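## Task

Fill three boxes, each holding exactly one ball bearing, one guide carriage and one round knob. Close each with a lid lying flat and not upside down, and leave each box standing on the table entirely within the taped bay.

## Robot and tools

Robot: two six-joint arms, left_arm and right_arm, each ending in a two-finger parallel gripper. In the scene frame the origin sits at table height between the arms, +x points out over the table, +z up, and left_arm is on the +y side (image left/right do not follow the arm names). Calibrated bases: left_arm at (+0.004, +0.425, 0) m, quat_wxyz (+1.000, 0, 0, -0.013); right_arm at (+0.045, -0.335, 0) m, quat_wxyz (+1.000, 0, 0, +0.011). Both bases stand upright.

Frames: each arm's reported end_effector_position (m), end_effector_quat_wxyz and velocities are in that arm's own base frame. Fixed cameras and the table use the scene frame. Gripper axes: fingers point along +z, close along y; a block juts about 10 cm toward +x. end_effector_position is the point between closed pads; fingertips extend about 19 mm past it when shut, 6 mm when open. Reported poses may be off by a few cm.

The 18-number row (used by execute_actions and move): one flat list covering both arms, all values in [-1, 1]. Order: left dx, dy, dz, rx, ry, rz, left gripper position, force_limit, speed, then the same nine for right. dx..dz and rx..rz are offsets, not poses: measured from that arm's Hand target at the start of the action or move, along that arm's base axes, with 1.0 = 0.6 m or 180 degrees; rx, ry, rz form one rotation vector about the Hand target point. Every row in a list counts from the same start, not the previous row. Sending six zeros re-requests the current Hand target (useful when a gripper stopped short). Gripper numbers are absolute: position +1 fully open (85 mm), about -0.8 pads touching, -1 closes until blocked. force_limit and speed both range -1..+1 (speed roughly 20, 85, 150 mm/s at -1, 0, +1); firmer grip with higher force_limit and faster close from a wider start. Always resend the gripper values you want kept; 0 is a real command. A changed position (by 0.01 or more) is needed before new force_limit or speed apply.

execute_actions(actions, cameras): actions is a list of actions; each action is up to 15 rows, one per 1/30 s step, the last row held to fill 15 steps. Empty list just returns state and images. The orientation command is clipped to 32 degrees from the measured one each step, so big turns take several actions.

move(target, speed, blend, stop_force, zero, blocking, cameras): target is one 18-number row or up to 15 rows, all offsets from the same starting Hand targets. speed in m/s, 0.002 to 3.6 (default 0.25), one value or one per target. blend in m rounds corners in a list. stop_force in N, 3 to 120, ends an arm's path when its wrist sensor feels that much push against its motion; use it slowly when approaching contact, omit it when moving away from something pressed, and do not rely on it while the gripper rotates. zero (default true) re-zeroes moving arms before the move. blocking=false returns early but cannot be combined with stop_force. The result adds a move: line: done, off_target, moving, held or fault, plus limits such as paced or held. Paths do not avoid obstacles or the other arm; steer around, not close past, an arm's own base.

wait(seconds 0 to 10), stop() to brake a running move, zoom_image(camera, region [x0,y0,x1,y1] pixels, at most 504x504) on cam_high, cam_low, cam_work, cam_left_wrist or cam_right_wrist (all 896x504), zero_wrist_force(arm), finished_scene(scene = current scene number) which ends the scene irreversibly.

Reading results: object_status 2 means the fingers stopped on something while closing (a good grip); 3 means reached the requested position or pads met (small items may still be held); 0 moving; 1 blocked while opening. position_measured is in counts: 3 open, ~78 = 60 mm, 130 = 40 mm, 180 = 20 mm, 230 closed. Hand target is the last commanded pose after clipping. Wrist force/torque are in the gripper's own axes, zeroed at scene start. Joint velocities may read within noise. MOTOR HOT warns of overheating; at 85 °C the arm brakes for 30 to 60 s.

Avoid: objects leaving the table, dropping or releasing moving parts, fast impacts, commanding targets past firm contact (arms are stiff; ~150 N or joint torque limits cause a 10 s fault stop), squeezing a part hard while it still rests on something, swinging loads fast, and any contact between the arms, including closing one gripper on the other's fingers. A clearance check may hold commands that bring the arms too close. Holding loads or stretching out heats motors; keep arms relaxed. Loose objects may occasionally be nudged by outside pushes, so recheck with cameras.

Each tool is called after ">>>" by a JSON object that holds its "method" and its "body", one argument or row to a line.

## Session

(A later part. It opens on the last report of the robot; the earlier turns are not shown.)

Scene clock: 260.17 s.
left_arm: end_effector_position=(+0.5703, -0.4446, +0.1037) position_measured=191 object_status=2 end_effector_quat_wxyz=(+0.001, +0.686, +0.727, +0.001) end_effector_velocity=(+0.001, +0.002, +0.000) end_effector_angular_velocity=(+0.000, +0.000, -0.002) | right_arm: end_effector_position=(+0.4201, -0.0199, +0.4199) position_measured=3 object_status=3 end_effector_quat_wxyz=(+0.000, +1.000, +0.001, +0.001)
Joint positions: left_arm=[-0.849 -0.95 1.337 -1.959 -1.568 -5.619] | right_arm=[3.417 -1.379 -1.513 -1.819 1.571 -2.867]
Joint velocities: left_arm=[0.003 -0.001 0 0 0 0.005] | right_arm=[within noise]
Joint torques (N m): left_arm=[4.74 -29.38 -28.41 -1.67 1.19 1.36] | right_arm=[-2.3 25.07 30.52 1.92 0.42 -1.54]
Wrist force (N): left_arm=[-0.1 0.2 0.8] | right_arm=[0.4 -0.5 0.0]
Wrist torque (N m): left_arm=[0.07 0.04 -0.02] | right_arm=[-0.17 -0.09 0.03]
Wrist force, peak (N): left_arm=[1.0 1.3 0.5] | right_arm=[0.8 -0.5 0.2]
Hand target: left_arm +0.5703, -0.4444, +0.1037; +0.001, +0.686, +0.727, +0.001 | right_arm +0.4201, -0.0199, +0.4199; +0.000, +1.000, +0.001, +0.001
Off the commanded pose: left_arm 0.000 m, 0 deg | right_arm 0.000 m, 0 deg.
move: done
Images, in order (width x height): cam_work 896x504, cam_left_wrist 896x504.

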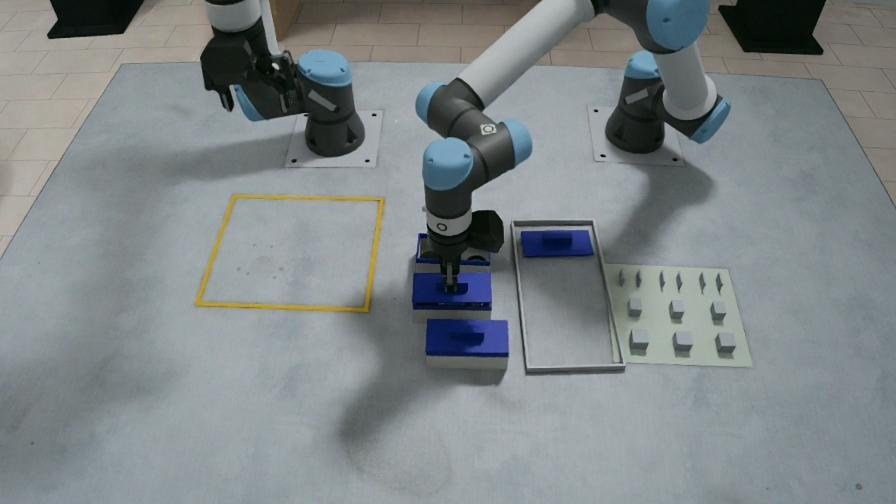

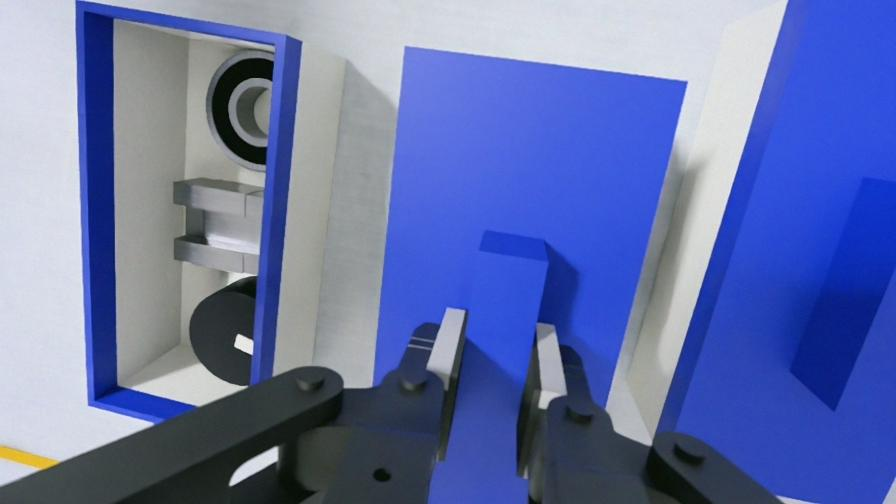

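>>> {"method": "move", "body": {
  "target": [0,0,-0.05,0,0,0,-1,-1,-1,0,0,0,0,0,0,1,-1,1],
  "speed": 0.02,
  "stop_force": 3,
  "cameras": ["cam_left_wrist","cam_work"]
}}

>>> {"method": "zoom_image", "body": {
  "camera": "cam_left_wrist",
  "region": [350, 30, 750, 270]
}}

>>> {"method": "zoom_image", "body": {
  "camera": "cam_work",
  "region": [390, 220, 530, 360]
}}

Scene clock: 262.40 s.
left_arm: end_effector_position=(+0.5703, -0.4444, +0.0892) position_measured=191 object_status=2 end_effector_quat_wxyz=(+0.001, +0.686, +0.727, +0.001) | right_arm: end_effector_position=(+0.4201, -0.0199, +0.4199) position_measured=3 object_status=3 end_effector_quat_wxyz=(+0.000, +1.000, +0.001, +0.001)
Joint positions: left_arm=[-0.848 -0.937 1.354 -1.99 -1.568 -5.618] | right_arm=[3.417 -1.379 -1.513 -1.819 1.571 -2.867]
Joint velocities: within noise
Joint torques (N m): left_arm=[4.74 -74.81 -35.71 -3.77 1.06 1.3] | right_arm=[-1.58 24.91 30.76 1.94 0.43 -1.52]
Wrist force (N): left_arm=[-0.2 0.3 -0.6] | right_arm=[0.4 -0.6 0.3]
Wrist torque (N m): left_arm=[0.01 -0.02 -0.03] | right_arm=[-0.17 -0.07 0.03]
Wrist force, peak (N): left_arm=[2.8 -1.9 -7.2] | right_arm=[0.6 -0.7 0.0]
Hand target: left_arm +0.5703, -0.4444, +0.0892; +0.001, +0.686, +0.727, +0.001 (not the last commanded pose) | right_arm +0.4201, -0.0199, +0.4199; +0.000, +1.000, +0.001, +0.001
Off the commanded pose: left_arm 0.016 m, 0 deg | right_arm 0.000 m, 0 deg.
move: contact (left_arm)
Images, in order (width x height): cam_work 896x504, cam_left_wrist 896x504.

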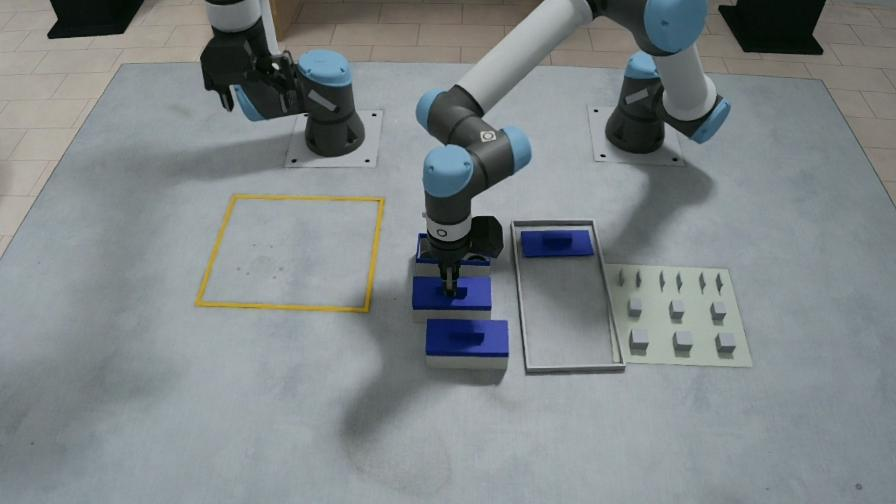

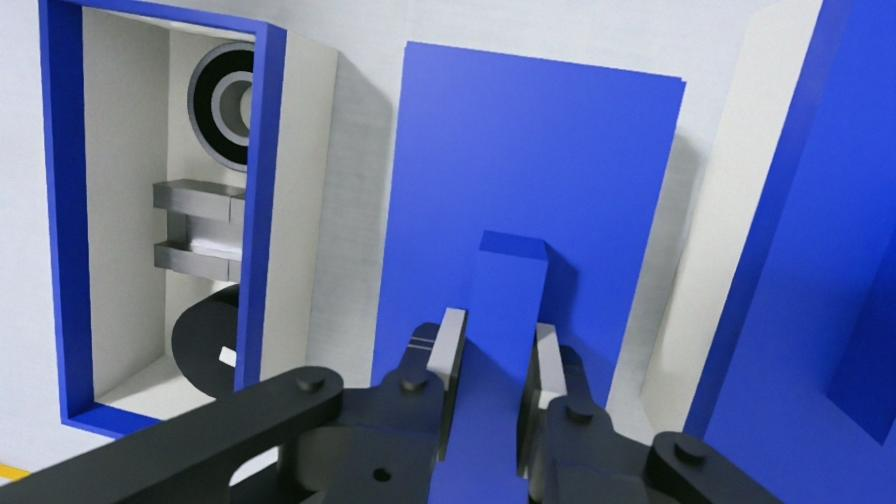

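Scaled by 1.260.

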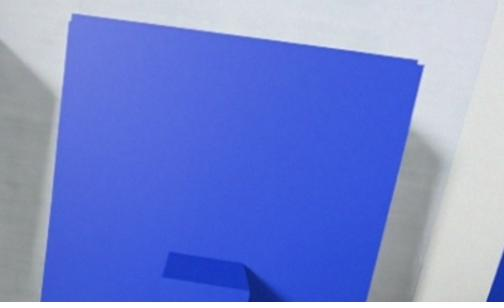

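Scaled by 3.600.

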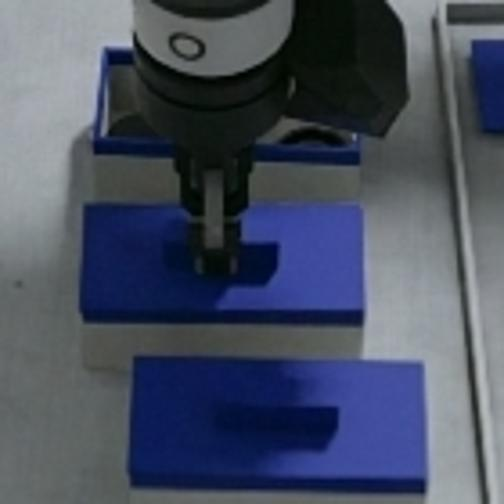

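>>> {"method": "move", "body": {
  "target": [
    [0,0,0,0,0,0,-0.3,-1,-1,0,0,0,0,0,0,1,-1,1],
    [0,0,0.12,0,0,0,-0.3,-1,-1,0,0,0,0,0,0,1,-1,1],
    [-0.28,0.357,0.12,0,0,0.0044,0.2,-1,1,0,0,0,0,0,0,1,-1,1],
    [-0.28,0.357,0.0,0,0,0.0044,0.2,-1,1,0,0,0,0,0,0,1,-1,1]
  ],
  "speed": [0.02,0.15,0.35,0.2],
  "cameras": ["cam_left_wrist","cam_work"]
}}

Scene clock: 267.03 s.
left_arm: end_effector_position=(+0.4023, -0.2302, +0.0892) position_measured=104 object_status=3 end_effector_quat_wxyz=(+0.001, +0.681, +0.732, +0.001) | right_arm: end_effector_position=(+0.4201, -0.0199, +0.4199) position_measured=3 object_status=3 end_effector_quat_wxyz=(+0.000, +1.000, +0.001, +0.001)
Joint positions: left_arm=[-0.813 -1.492 2.151 -2.232 -1.568 -5.597] | right_arm=[3.417 -1.379 -1.513 -1.819 1.571 -2.867]
Joint velocities: within noise
Joint torques (N m): left_arm=[4.32 -37.6 -27.34 -4.42 -0.12 1.27] | right_arm=[-2.01 24.31 30.08 1.9 0.48 -1.56]
Wrist force (N): left_arm=[0.1 0.7 -0.1] | right_arm=[0.4 -0.5 0.1]
Wrist torque (N m): left_arm=[0.14 -0.01 -0.03] | right_arm=[-0.17 -0.09 0.03]
Wrist force, peak (N): left_arm=[3.5 2.2 -1.0] | right_arm=[0.7 -0.7 0.0]
Hand target: left_arm +0.4023, -0.2302, +0.0892; +0.001, +0.681, +0.732, +0.001 | right_arm +0.4201, -0.0199, +0.4199; +0.000, +1.000, +0.001, +0.001
Off the commanded pose: left_arm 0.000 m, 0 deg | right_arm 0.000 m, 0 deg.
move: done
Images, in order (width x height): cam_work 896x504, cam_left_wrist 896x504.

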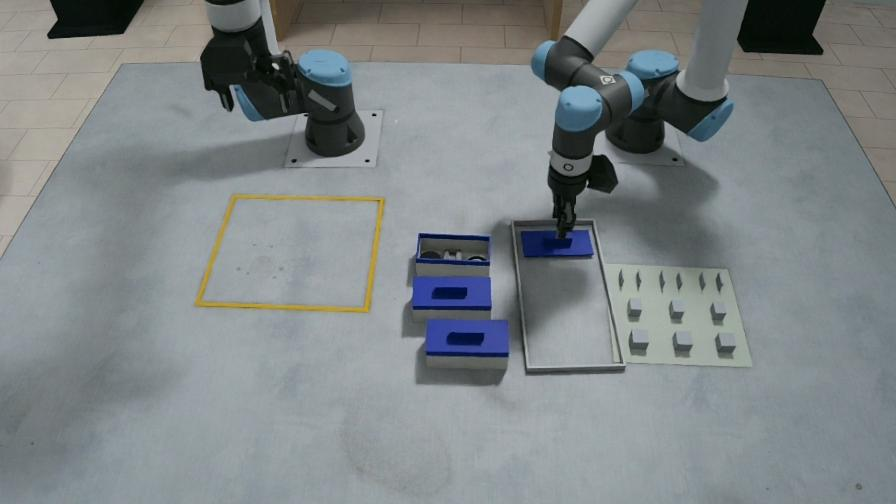

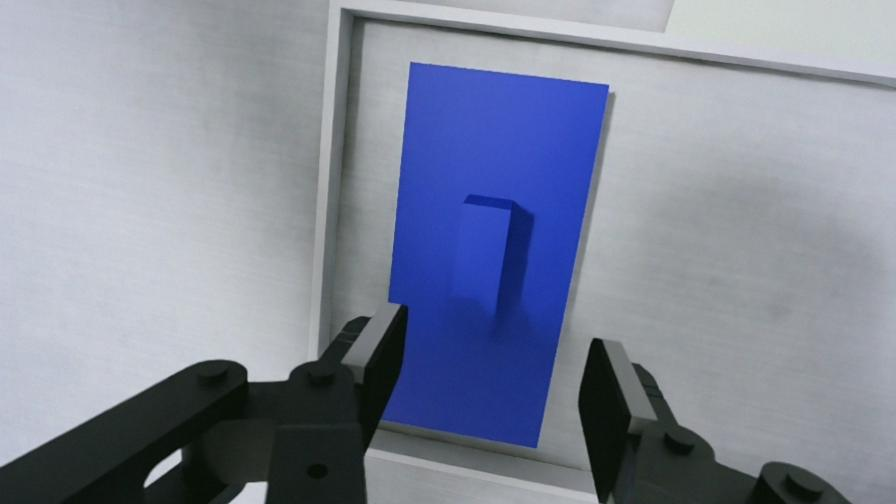

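>>> {"method": "move", "body": {
  "target": [
    [-0.0142,0.0015,0,0,0,0,0.2,-1,1,0,0,0,0,0,0,1,-1,1],
    [-0.0142,0.0015,-0.0828,0,0,0,0.2,-1,1,0,0,0,0,0,0,1,-1,1]
  ],
  "speed": 0.1,
  "stop_force": 6,
  "cameras": []
}}

>>> {"method": "move", "body": {
  "target": [0,0,0,0,0,0,-1,-1,-1,0,0,0,0,0,0,1,-1,1],
  "cameras": ["cam_left_wrist"]
}}

Scene clock: 269.10 s.
left_arm: end_effector_position=(+0.3938, -0.2293, +0.0395) position_measured=104 object_status=3 end_effector_quat_wxyz=(+0.001, +0.681, +0.732, +0.001) | right_arm: end_effector_position=(+0.4201, -0.0199, +0.4199) position_measured=3 object_status=3 end_effector_quat_wxyz=(+0.000, +1.000, +0.001, +0.001)
Joint positions: left_arm=[-0.826 -1.413 2.23 -2.389 -1.568 -5.61] | right_arm=[3.417 -1.379 -1.513 -1.819 1.571 -2.867]
Joint velocities: within noise
Joint torques (N m): left_arm=[4.45 -44.1 -29.39 -4.47 1.06 1.32] | right_arm=[-1.56 24.68 30.21 1.98 0.4 -1.63]
Wrist force (N): left_arm=[0.1 0.4 -0.1] | right_arm=[0.4 -0.6 0.0]
Wrist torque (N m): left_arm=[0.10 0.00 -0.06] | right_arm=[-0.18 -0.08 0.03]
Wrist force, peak (N): left_arm=[-0.6 1.9 -0.5] | right_arm=[0.5 -0.9 0.1]
Hand target: left_arm +0.3938, -0.2293, +0.0395; +0.001, +0.681, +0.732, +0.001 | right_arm +0.4201, -0.0199, +0.4199; +0.000, +1.000, +0.001, +0.001
Off the commanded pose: left_arm 0.000 m, 0 deg | right_arm 0.000 m, 0 deg.
move: done
No camera images: "cameras" was empty.

Scene clock: 271.00 s.
left_arm: end_effector_position=(+0.3938, -0.2293, +0.0396) position_measured=191 object_status=2 end_effector_quat_wxyz=(+0.001, +0.681, +0.732, +0.001) | right_arm: end_effector_position=(+0.4201, -0.0199, +0.4199) position_measured=3 object_status=3 end_effector_quat_wxyz=(+0.000, +1.000, +0.001, +0.001)
Joint positions: left_arm=[-0.826 -1.413 2.23 -2.389 -1.568 -5.61] | right_arm=[3.417 -1.379 -1.513 -1.819 1.571 -2.867]
Joint velocities: within noise
Joint torques (N m): left_arm=[4.7 -40.24 -26 -4.17 1.14 1.28] | right_arm=[-1.91 25.02 30.61 2 0.4 -1.56]
Wrist force (N): left_arm=[0.5 0.1 -1.7] | right_arm=[0.7 -0.4 0.2]
Wrist torque (N m): left_arm=[0.06 0.04 -0.08] | right_arm=[-0.13 -0.13 0.02]
Wrist force, peak (N): left_arm=[1.1 0.1 -3.4] | right_arm=[0.6 -0.8 0.3]
Hand target: left_arm +0.3938, -0.2293, +0.0395; +0.001, +0.681, +0.732, +0.001 | right_arm +0.4201, -0.0199, +0.4199; +0.000, +1.000, +0.001, +0.001
Off the commanded pose: left_arm 0.000 m, 0 deg | right_arm 0.000 m, 0 deg.
move: done
Images, in order (width x height): cam_left_wrist 896x504.

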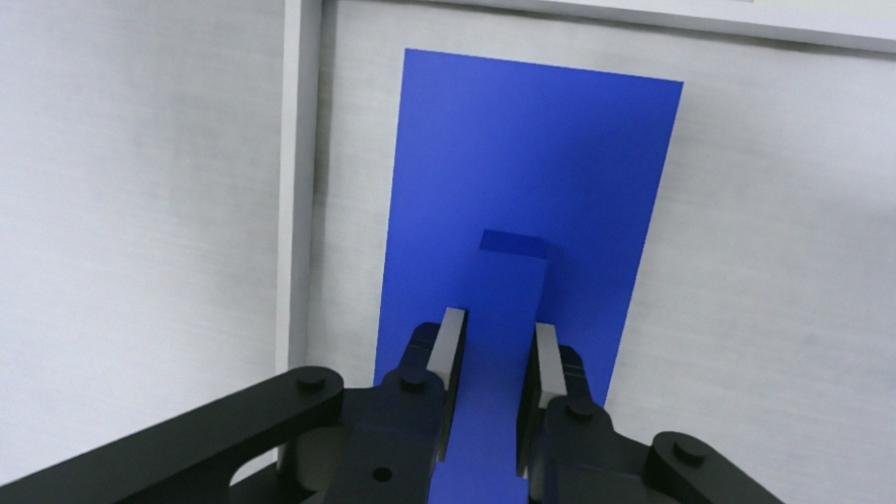

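>>> {"method": "move", "body": {
  "target": [
    [0,0,0.17,0,0,0,-1,-1,-1,0,0,0,0,0,0,1,-1,1],
    [0.1158,-0.3727,0.167,0,0,-0.019,-1,-1,-1,0,0,0,0,0,0,1,-1,1],
    [0.1158,-0.3727,0.107,0,0,-0.019,-1,-1,-1,0,0,0,0,0,0,1,-1,1]
  ],
  "speed": [0.12,0.25,0.1],
  "blend": [0.02,0.01,0],
  "cameras": ["cam_left_wrist","cam_work"]
}}

>>> {"method": "zoom_image", "body": {
  "camera": "cam_work",
  "region": [390, 190, 530, 330]
}}

Scene clock: 274.30 s.
left_arm: end_effector_position=(+0.4632, -0.4528, +0.1035) position_measured=191 object_status=2 end_effector_quat_wxyz=(+0.001, +0.703, +0.711, +0.001) | right_arm: end_effector_position=(+0.4201, -0.0199, +0.4199) position_measured=3 object_status=3 end_effector_quat_wxyz=(+0.000, +1.000, +0.001, +0.001)
Joint positions: left_arm=[-0.983 -1.114 1.602 -2.059 -1.568 -5.707] | right_arm=[3.417 -1.379 -1.513 -1.819 1.571 -2.867]
Joint velocities: within noise
Joint torques (N m): left_arm=[-1.68 -66.19 -36.55 -2.48 -1.29 1.25] | right_arm=[-2.11 24.81 30.7 1.92 0.39 -1.6]
Wrist force (N): left_arm=[-0.2 0.6 0.2] | right_arm=[0.8 -0.5 0.2]
Wrist torque (N m): left_arm=[0.11 0.13 -0.04] | right_arm=[-0.16 -0.14 0.03]
Wrist force, peak (N): left_arm=[-3.9 -4.3 -0.1] | right_arm=[0.8 -0.7 0.1]
Hand target: left_arm +0.4633, -0.4529, +0.1037; +0.001, +0.703, +0.711, +0.001 | right_arm +0.4201, -0.0199, +0.4199; +0.000, +1.000, +0.001, +0.001
Off the commanded pose: left_arm 0.000 m, 0 deg | right_arm 0.000 m, 0 deg.
move: done
Images, in order (width x height): cam_work 896x504, cam_left_wrist 896x504.

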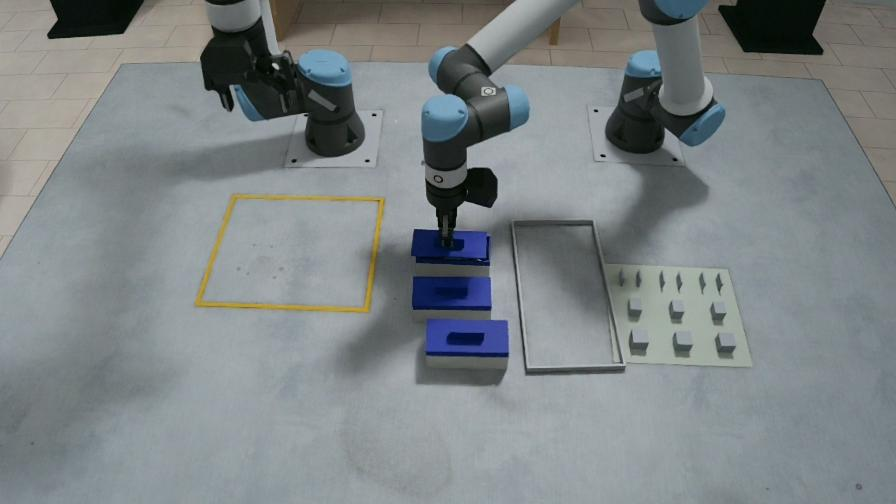

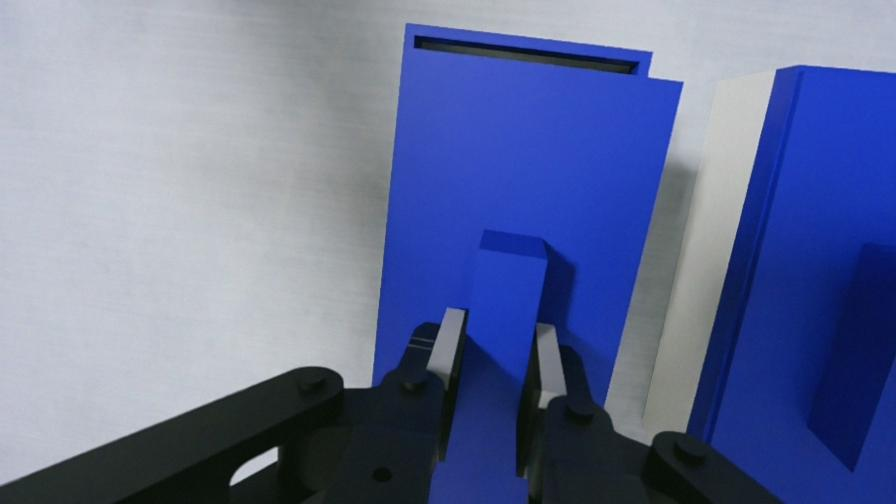

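Scaled by 3.600.

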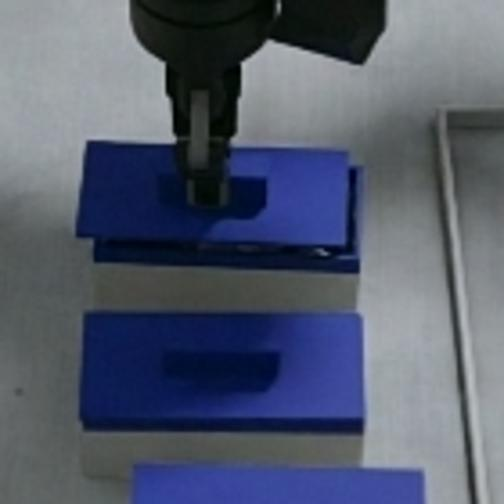

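>>> {"method": "move", "body": {
  "target": [
    [-0.0088,0.0145,0,0,0,0,-1,-1,-1,0,0,0,0,0,0,1,-1,1]
  ],
  "speed": 0.05,
  "cameras": ["cam_left_wrist","cam_work"]
}}

>>> {"method": "move", "body": {
  "target": [0,0,-0.013,0,0,0,-1,-1,-1,0,0,0,0,0,0,1,-1,1],
  "speed": 0.03,
  "cameras": ["cam_left_wrist","cam_work"]
}}

>>> {"method": "zoom_image", "body": {
  "camera": "cam_work",
  "region": [390, 190, 530, 330]
}}

>>> {"method": "zoom_image", "body": {
  "camera": "cam_left_wrist",
  "region": [350, 0, 750, 240]
}}

Scene clock: 275.63 s.
left_arm: end_effector_position=(+0.4580, -0.4442, +0.1039) position_measured=191 object_status=2 end_effector_quat_wxyz=(+0.001, +0.703, +0.711, +0.001) | right_arm: end_effector_position=(+0.4201, -0.0199, +0.4199) position_measured=3 object_status=3 end_effector_quat_wxyz=(+0.000, +1.000, +0.001, +0.001)
Joint positions: left_arm=[-0.982 -1.136 1.634 -2.071 -1.568 -5.706] | right_arm=[3.417 -1.379 -1.513 -1.819 1.571 -2.867]
Joint velocities: within noise
Joint torques (N m): left_arm=[3.57 -27.05 -35.19 -1.85 -1 1.08] | right_arm=[-2.05 24.87 30 1.99 0.41 -1.62]
Wrist force (N): left_arm=[-0.3 0.7 0.3] | right_arm=[0.4 -0.4 0.1]
Wrist torque (N m): left_arm=[0.12 0.14 -0.04] | right_arm=[-0.14 -0.09 0.03]
Wrist force, peak (N): left_arm=[-0.9 1.2 0.5] | right_arm=[0.6 -0.7 0.0]
Hand target: left_arm +0.4580, -0.4442, +0.1037; +0.001, +0.703, +0.711, +0.001 | right_arm +0.4201, -0.0199, +0.4199; +0.000, +1.000, +0.001, +0.001
Off the commanded pose: left_arm 0.000 m, 0 deg | right_arm 0.000 m, 0 deg.
move: done
Images, in order (width x height): cam_work 896x504, cam_left_wrist 896x504.

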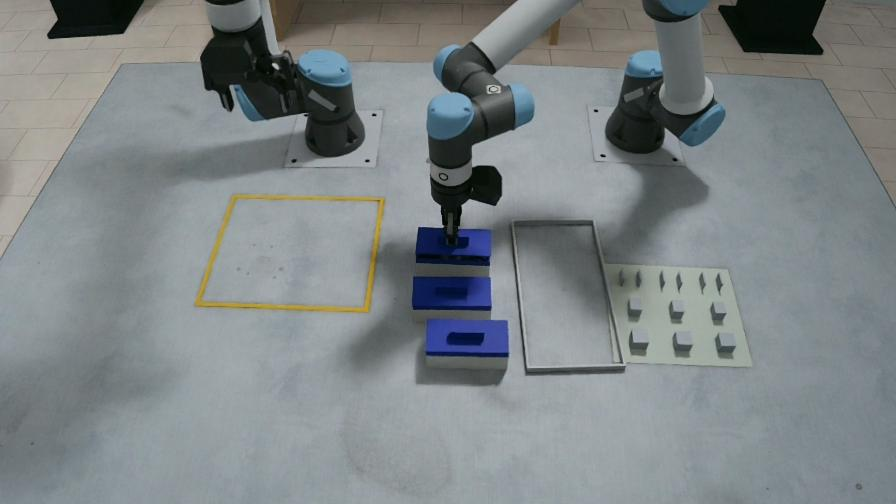

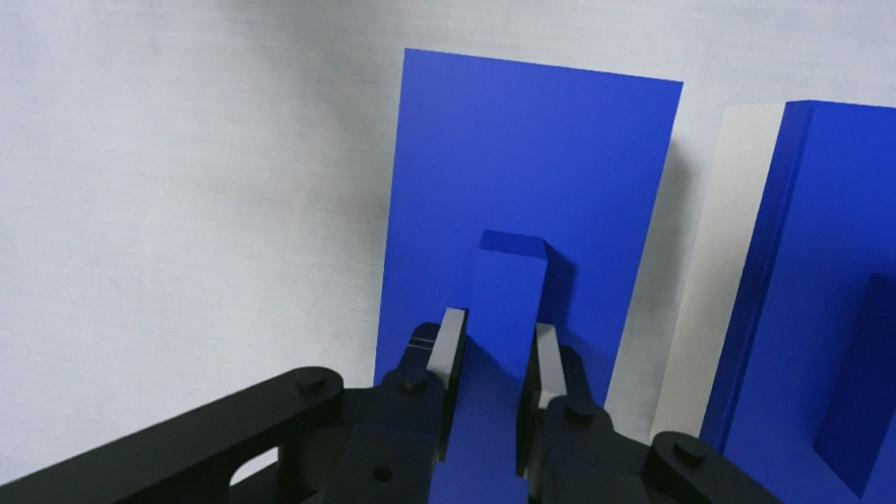

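Scene clock: 276.37 s.
left_arm: end_effector_position=(+0.4580, -0.4442, +0.0958) position_measured=191 object_status=2 end_effector_quat_wxyz=(+0.001, +0.703, +0.711, +0.001) | right_arm: end_effector_position=(+0.4201, -0.0199, +0.4199) position_measured=3 object_status=3 end_effector_quat_wxyz=(+0.000, +1.000, +0.001, +0.001)
Joint positions: left_arm=[-0.982 -1.127 1.643 -2.089 -1.568 -5.706] | right_arm=[3.417 -1.379 -1.513 -1.819 1.571 -2.867]
Joint velocities: within noise
Joint torques (N m): left_arm=[1.72 -33.42 -24.54 -1.34 -0.66 0.1] | right_arm=[-1.92 24.71 30.18 1.96 0.42 -1.57]
Wrist force (N): left_arm=[-0.2 0.5 0.2] | right_arm=[0.5 -0.6 0.1]
Wrist torque (N m): left_arm=[0.10 0.13 -0.05] | right_arm=[-0.18 -0.10 0.03]
Wrist force, peak (N): left_arm=[-0.4 0.7 0.7] | right_arm=[0.7 -0.7 0.1]
Hand target: left_arm +0.4580, -0.4442, +0.0959; +0.001, +0.703, +0.711, +0.001 | right_arm +0.4201, -0.0199, +0.4199; +0.000, +1.000, +0.001, +0.001
Off the commanded pose: left_arm 0.000 m, 0 deg | right_arm 0.000 m, 0 deg.
move: done
Images, in order (width x height): cam_work 896x504, cam_left_wrist 896x504.

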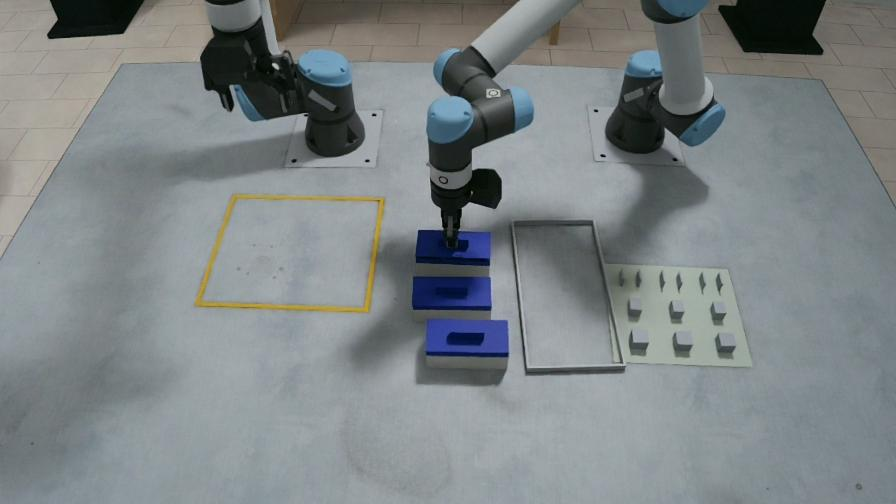

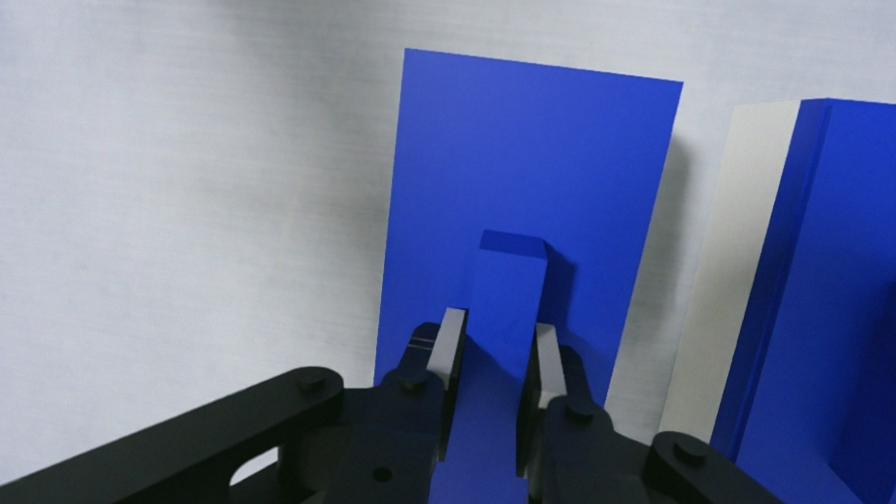

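Scaled by 3.600.

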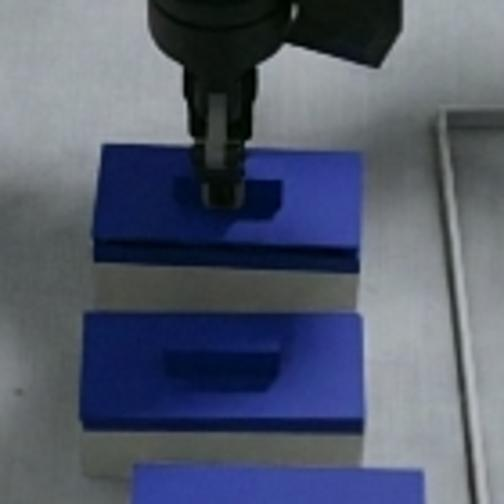

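Scaled by 1.260.

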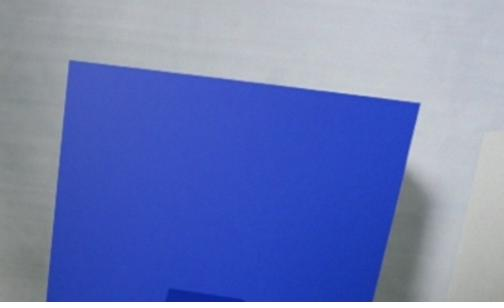

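>>> {"method": "move", "body": {
  "target": [0,0,-0.04,0,0,0,-1,-1,-1,0,0,0,0,0,0,1,-1,1],
  "speed": 0.02,
  "stop_force": 3
}}

Scene clock: 279.43 s.
left_arm: end_effector_position=(+0.4580, -0.4442, +0.0891) position_measured=191 object_status=2 end_effector_quat_wxyz=(+0.001, +0.703, +0.711, +0.001) | right_arm: end_effector_position=(+0.4201, -0.0199, +0.4199) position_measured=3 object_status=3 end_effector_quat_wxyz=(+0.000, +1.000, +0.001, +0.001)
Joint positions: left_arm=[-0.982 -1.119 1.651 -2.104 -1.568 -5.706] | right_arm=[3.417 -1.379 -1.513 -1.819 1.571 -2.867]
Joint velocities: within noise
Joint torques (N m): left_arm=[-1.58 -64.69 -34.06 -3.67 0.14 -0.82] | right_arm=[-2.14 24.36 29.94 1.95 0.46 -1.51]
Wrist force (N): left_arm=[-0.5 1.1 -1.1] | right_arm=[0.5 -0.7 0.1]
Wrist torque (N m): left_arm=[0.17 0.06 -0.08] | right_arm=[-0.19 -0.10 0.02]
Wrist force, peak (N): left_arm=[2.3 -0.2 -12.9] | right_arm=[0.7 -0.7 0.0]
Hand target: left_arm +0.4580, -0.4442, +0.0891; +0.001, +0.703, +0.711, +0.001 (not the last commanded pose) | right_arm +0.4201, -0.0199, +0.4199; +0.000, +1.000, +0.001, +0.001
Off the commanded pose: left_arm 0.017 m, 0 deg | right_arm 0.000 m, 0 deg.
move: contact (left_arm)

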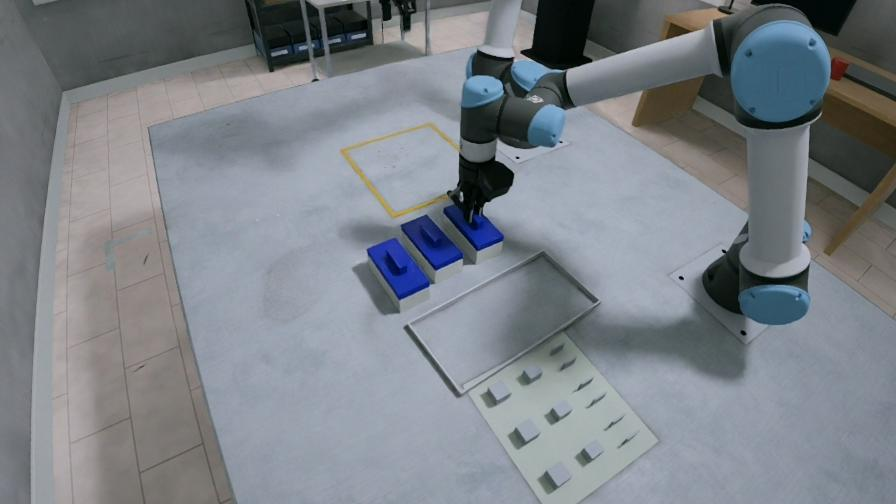

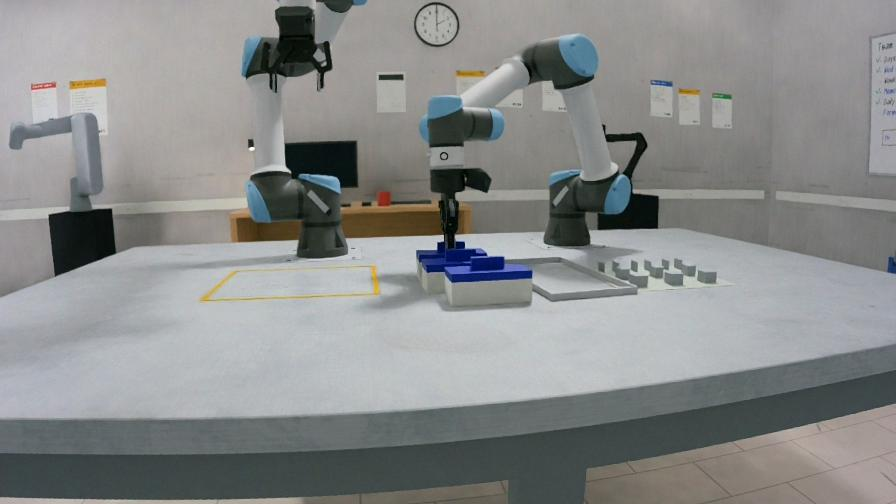

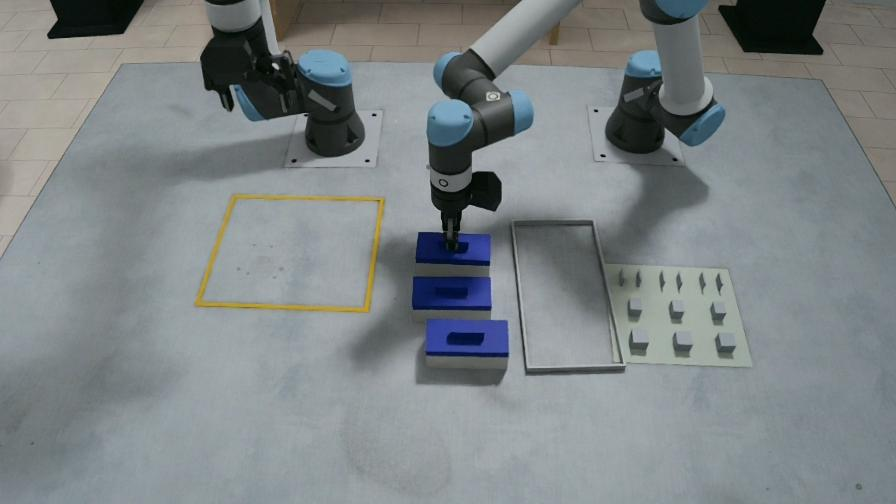

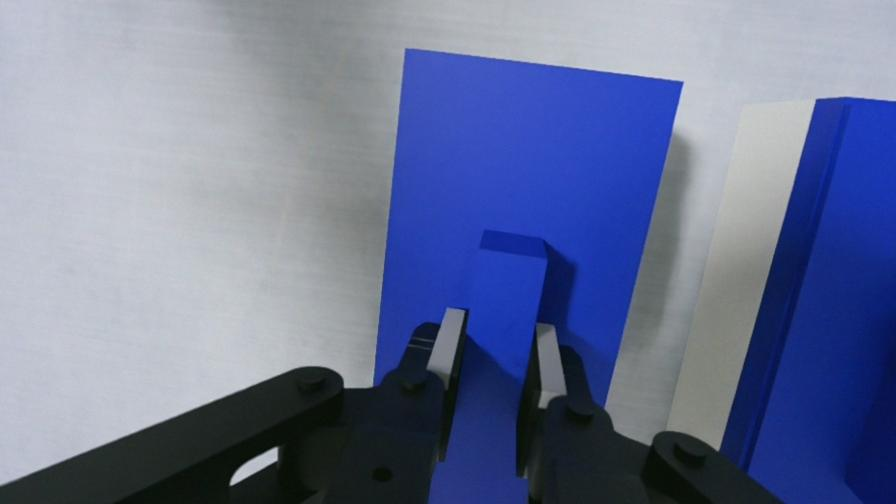

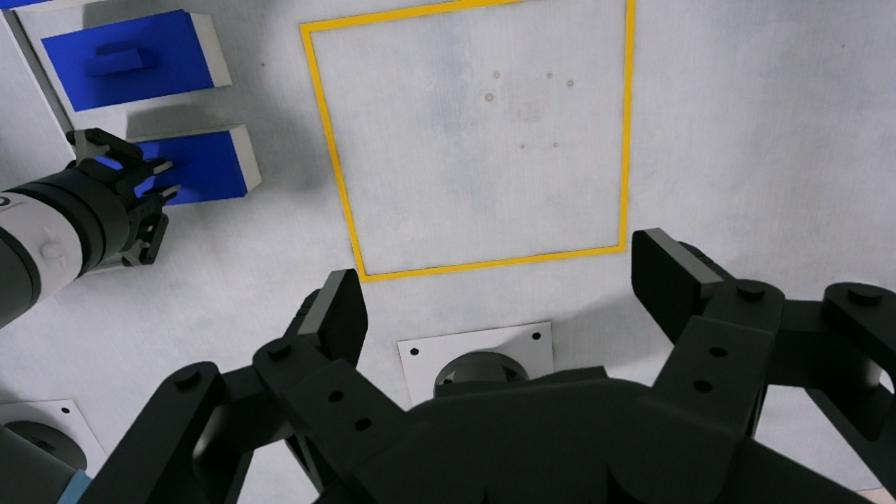

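>>> {"method": "move", "body": {
  "target": [
    [0,0,0,0,0,0,-0.3,-1,-1,0,0,0,0,0,0,1,-1,1],
    [0,0,0.03,0,0,0,-0.3,-1,-1,0,0,0,0,0,0,1,-1,1],
    [0,0,0.4,0,0,0,-0.3,-1,-1,0,0,0,0,0,0,1,-1,1]
  ],
  "speed": [0.1,0.05,0.3]
}}

>>> {"method": "move", "body": {
  "target": [0,0.65,0,0,0,0,-0.3,-1,-1,0,0,0,0,0,0,1,-1,1],
  "speed": 0.5
}}

Scene clock: 282.27 s.
left_arm: end_effector_position=(+0.4580, -0.4443, +0.3290) position_measured=167 object_status=3 end_effector_quat_wxyz=(+0.001, +0.703, +0.711, +0.001) | right_arm: end_effector_position=(+0.4201, -0.0199, +0.4199) position_measured=3 object_status=3 end_effector_quat_wxyz=(+0.000, +1.000, +0.001, +0.001)
Joint positions: left_arm=[-0.982 -1.255 1.206 -1.523 -1.568 -5.706] | right_arm=[3.417 -1.379 -1.513 -1.819 1.571 -2.867]
Joint velocities: within noise
Joint torques (N m): left_arm=[0.88 -33.76 -35.89 -1.03 -1.23 -0.26] | right_arm=[-2.38 24.01 30.54 2.03 0.45 -1.44]
Wrist force (N): left_arm=[-0.3 0.7 -0.3] | right_arm=[0.5 -0.4 0.2]
Wrist torque (N m): left_arm=[0.11 0.12 -0.06] | right_arm=[-0.15 -0.11 0.02]
Wrist force, peak (N): left_arm=[0.3 0.6 -4.9] | right_arm=[0.6 -0.8 0.0]
Hand target: left_arm +0.4580, -0.4442, +0.3291; +0.001, +0.703, +0.711, +0.001 | right_arm +0.4201, -0.0199, +0.4199; +0.000, +1.000, +0.001, +0.001
Off the commanded pose: left_arm 0.000 m, 0 deg | right_arm 0.000 m, 0 deg.
move: done

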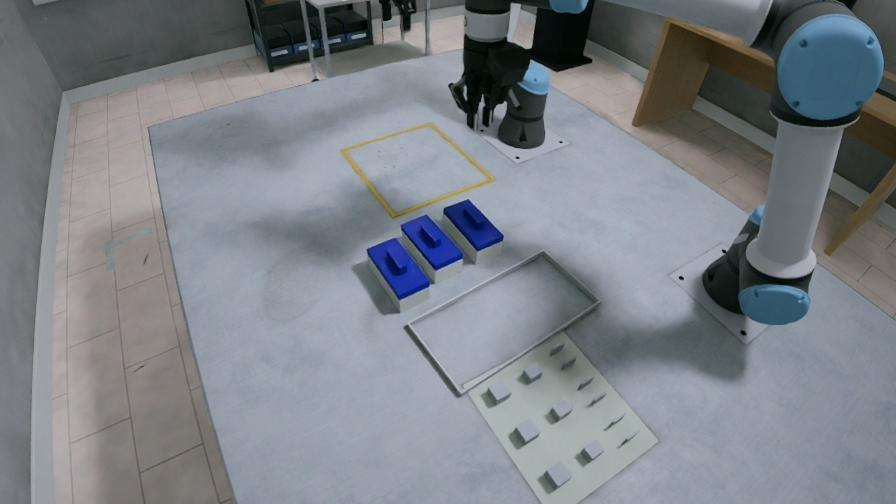

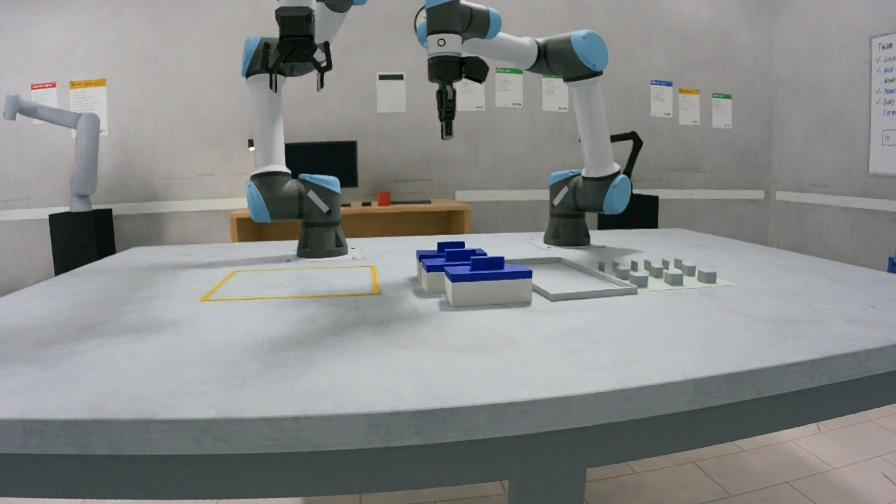

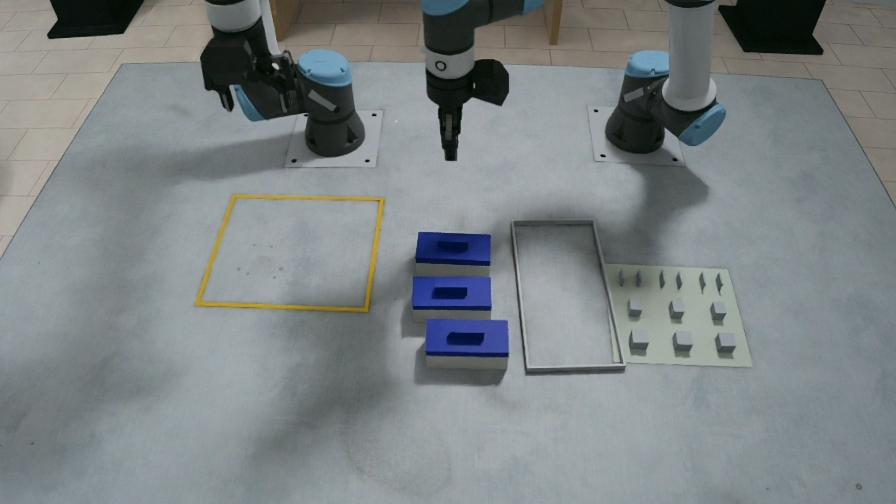

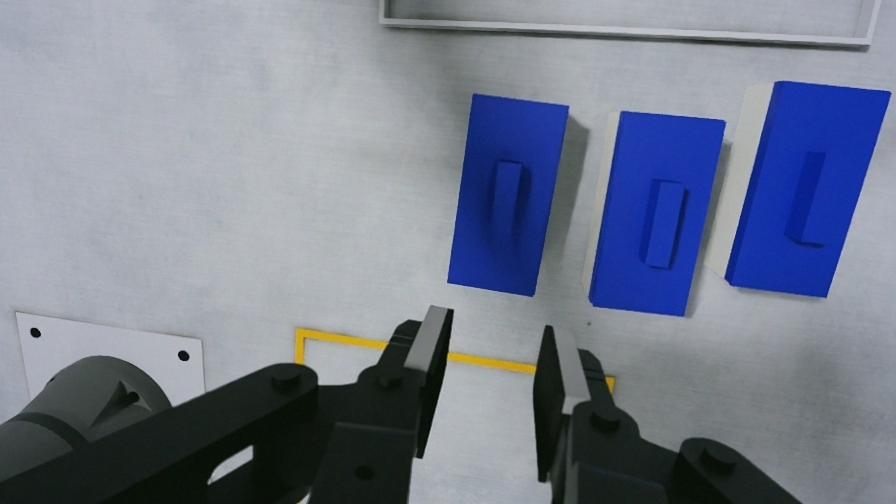

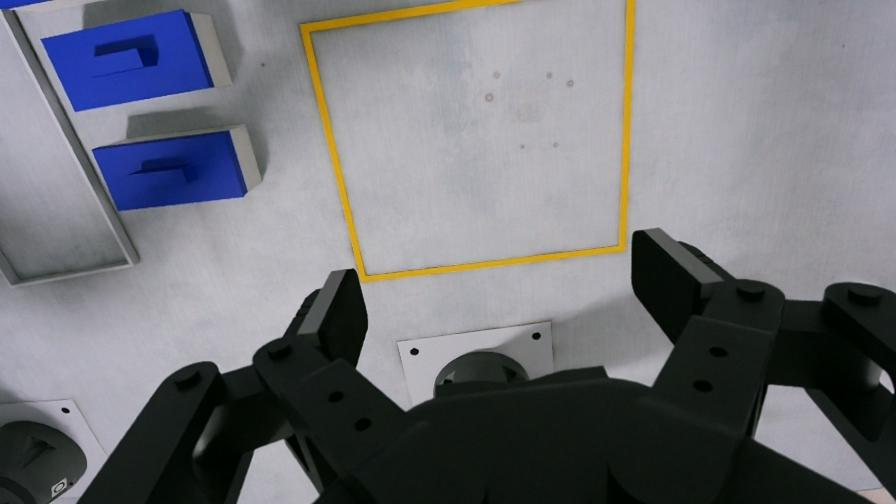

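Scene clock: 283.63 s.
left_arm: end_effector_position=(+0.4580, -0.0543, +0.3291) position_measured=167 object_status=3 end_effector_quat_wxyz=(+0.001, +0.703, +0.711, +0.001) | right_arm: end_effector_position=(+0.4201, -0.0199, +0.4199) position_measured=3 object_status=3 end_effector_quat_wxyz=(+0.000, +1.000, +0.001, +0.001)
Joint positions: left_arm=[-0.412 -1.692 1.688 -1.57 -1.569 -5.136] | right_arm=[3.417 -1.379 -1.513 -1.819 1.571 -2.867]
Joint velocities: within noise
Joint torques (N m): left_arm=[4.77 -1.86 -39.02 -4.73 1.06 1.24] | right_arm=[-1.3 24.37 30.57 2 0.59 -1.52]
Wrist force (N): left_arm=[-0.1 0.7 -0.1] | right_arm=[0.4 -0.5 0.0]
Wrist torque (N m): left_arm=[0.14 0.05 -0.02] | right_arm=[-0.16 -0.09 0.02]
Wrist force, peak (N): left_arm=[13.4 2.2 0.4] | right_arm=[0.5 -0.8 0.0]
Hand target: left_arm +0.4580, -0.0542, +0.3291; +0.001, +0.703, +0.711, +0.001 | right_arm +0.4201, -0.0199, +0.4199; +0.000, +1.000, +0.001, +0.001
Off the commanded pose: left_arm 0.000 m, 0 deg | right_arm 0.000 m, 0 deg.
move: done

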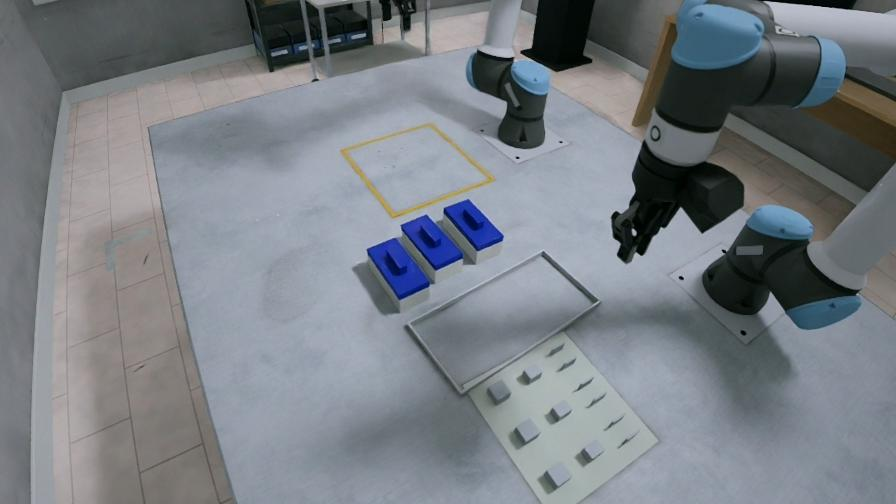

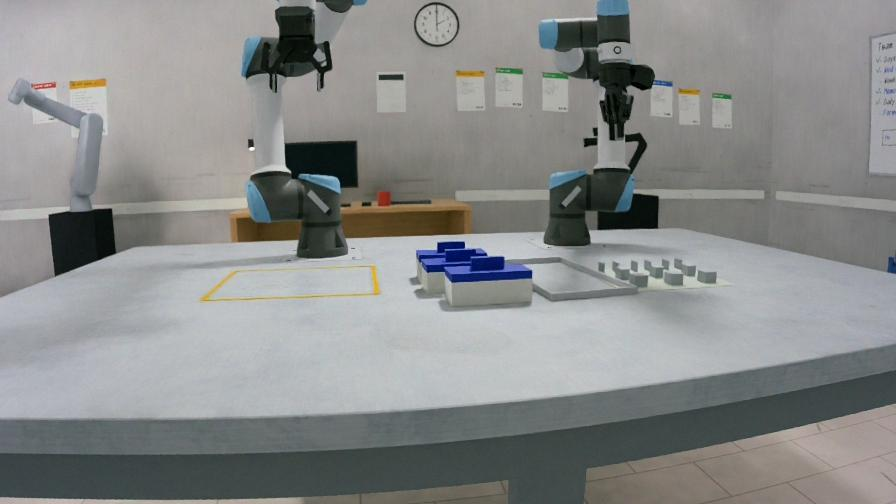

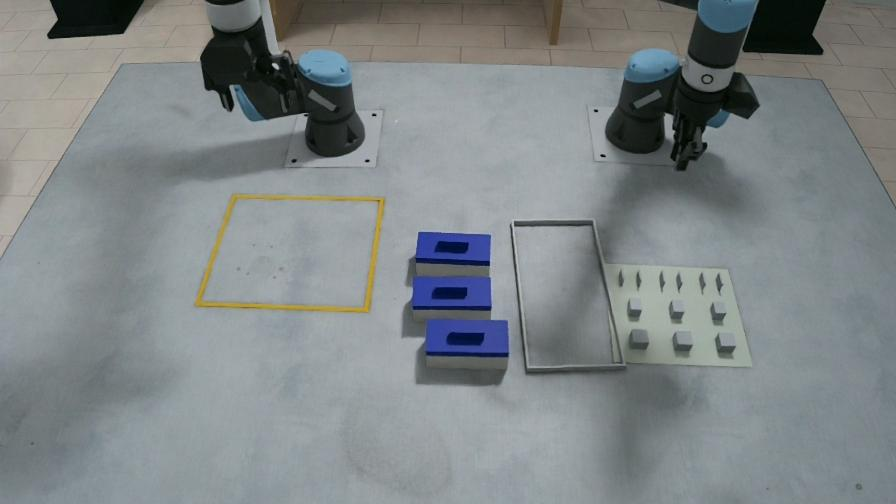

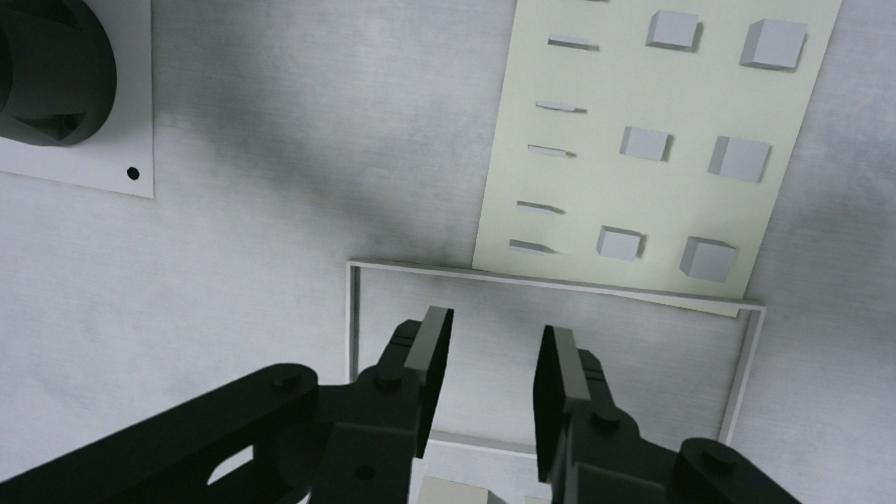

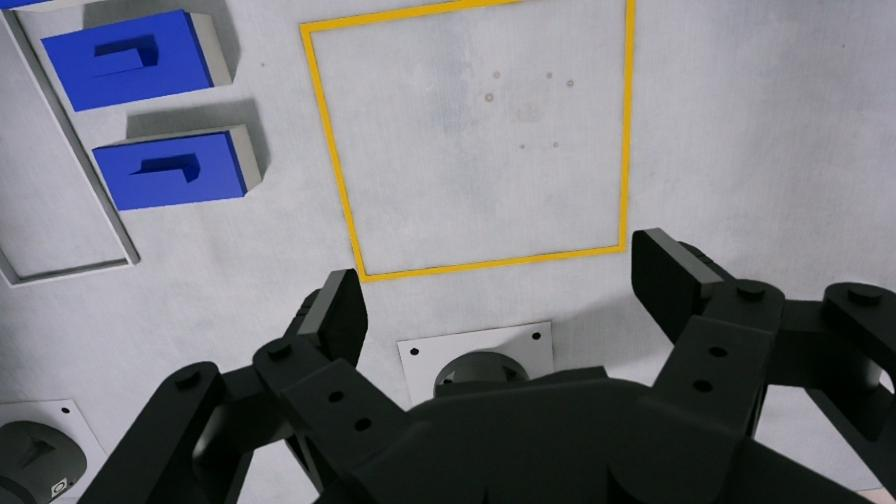

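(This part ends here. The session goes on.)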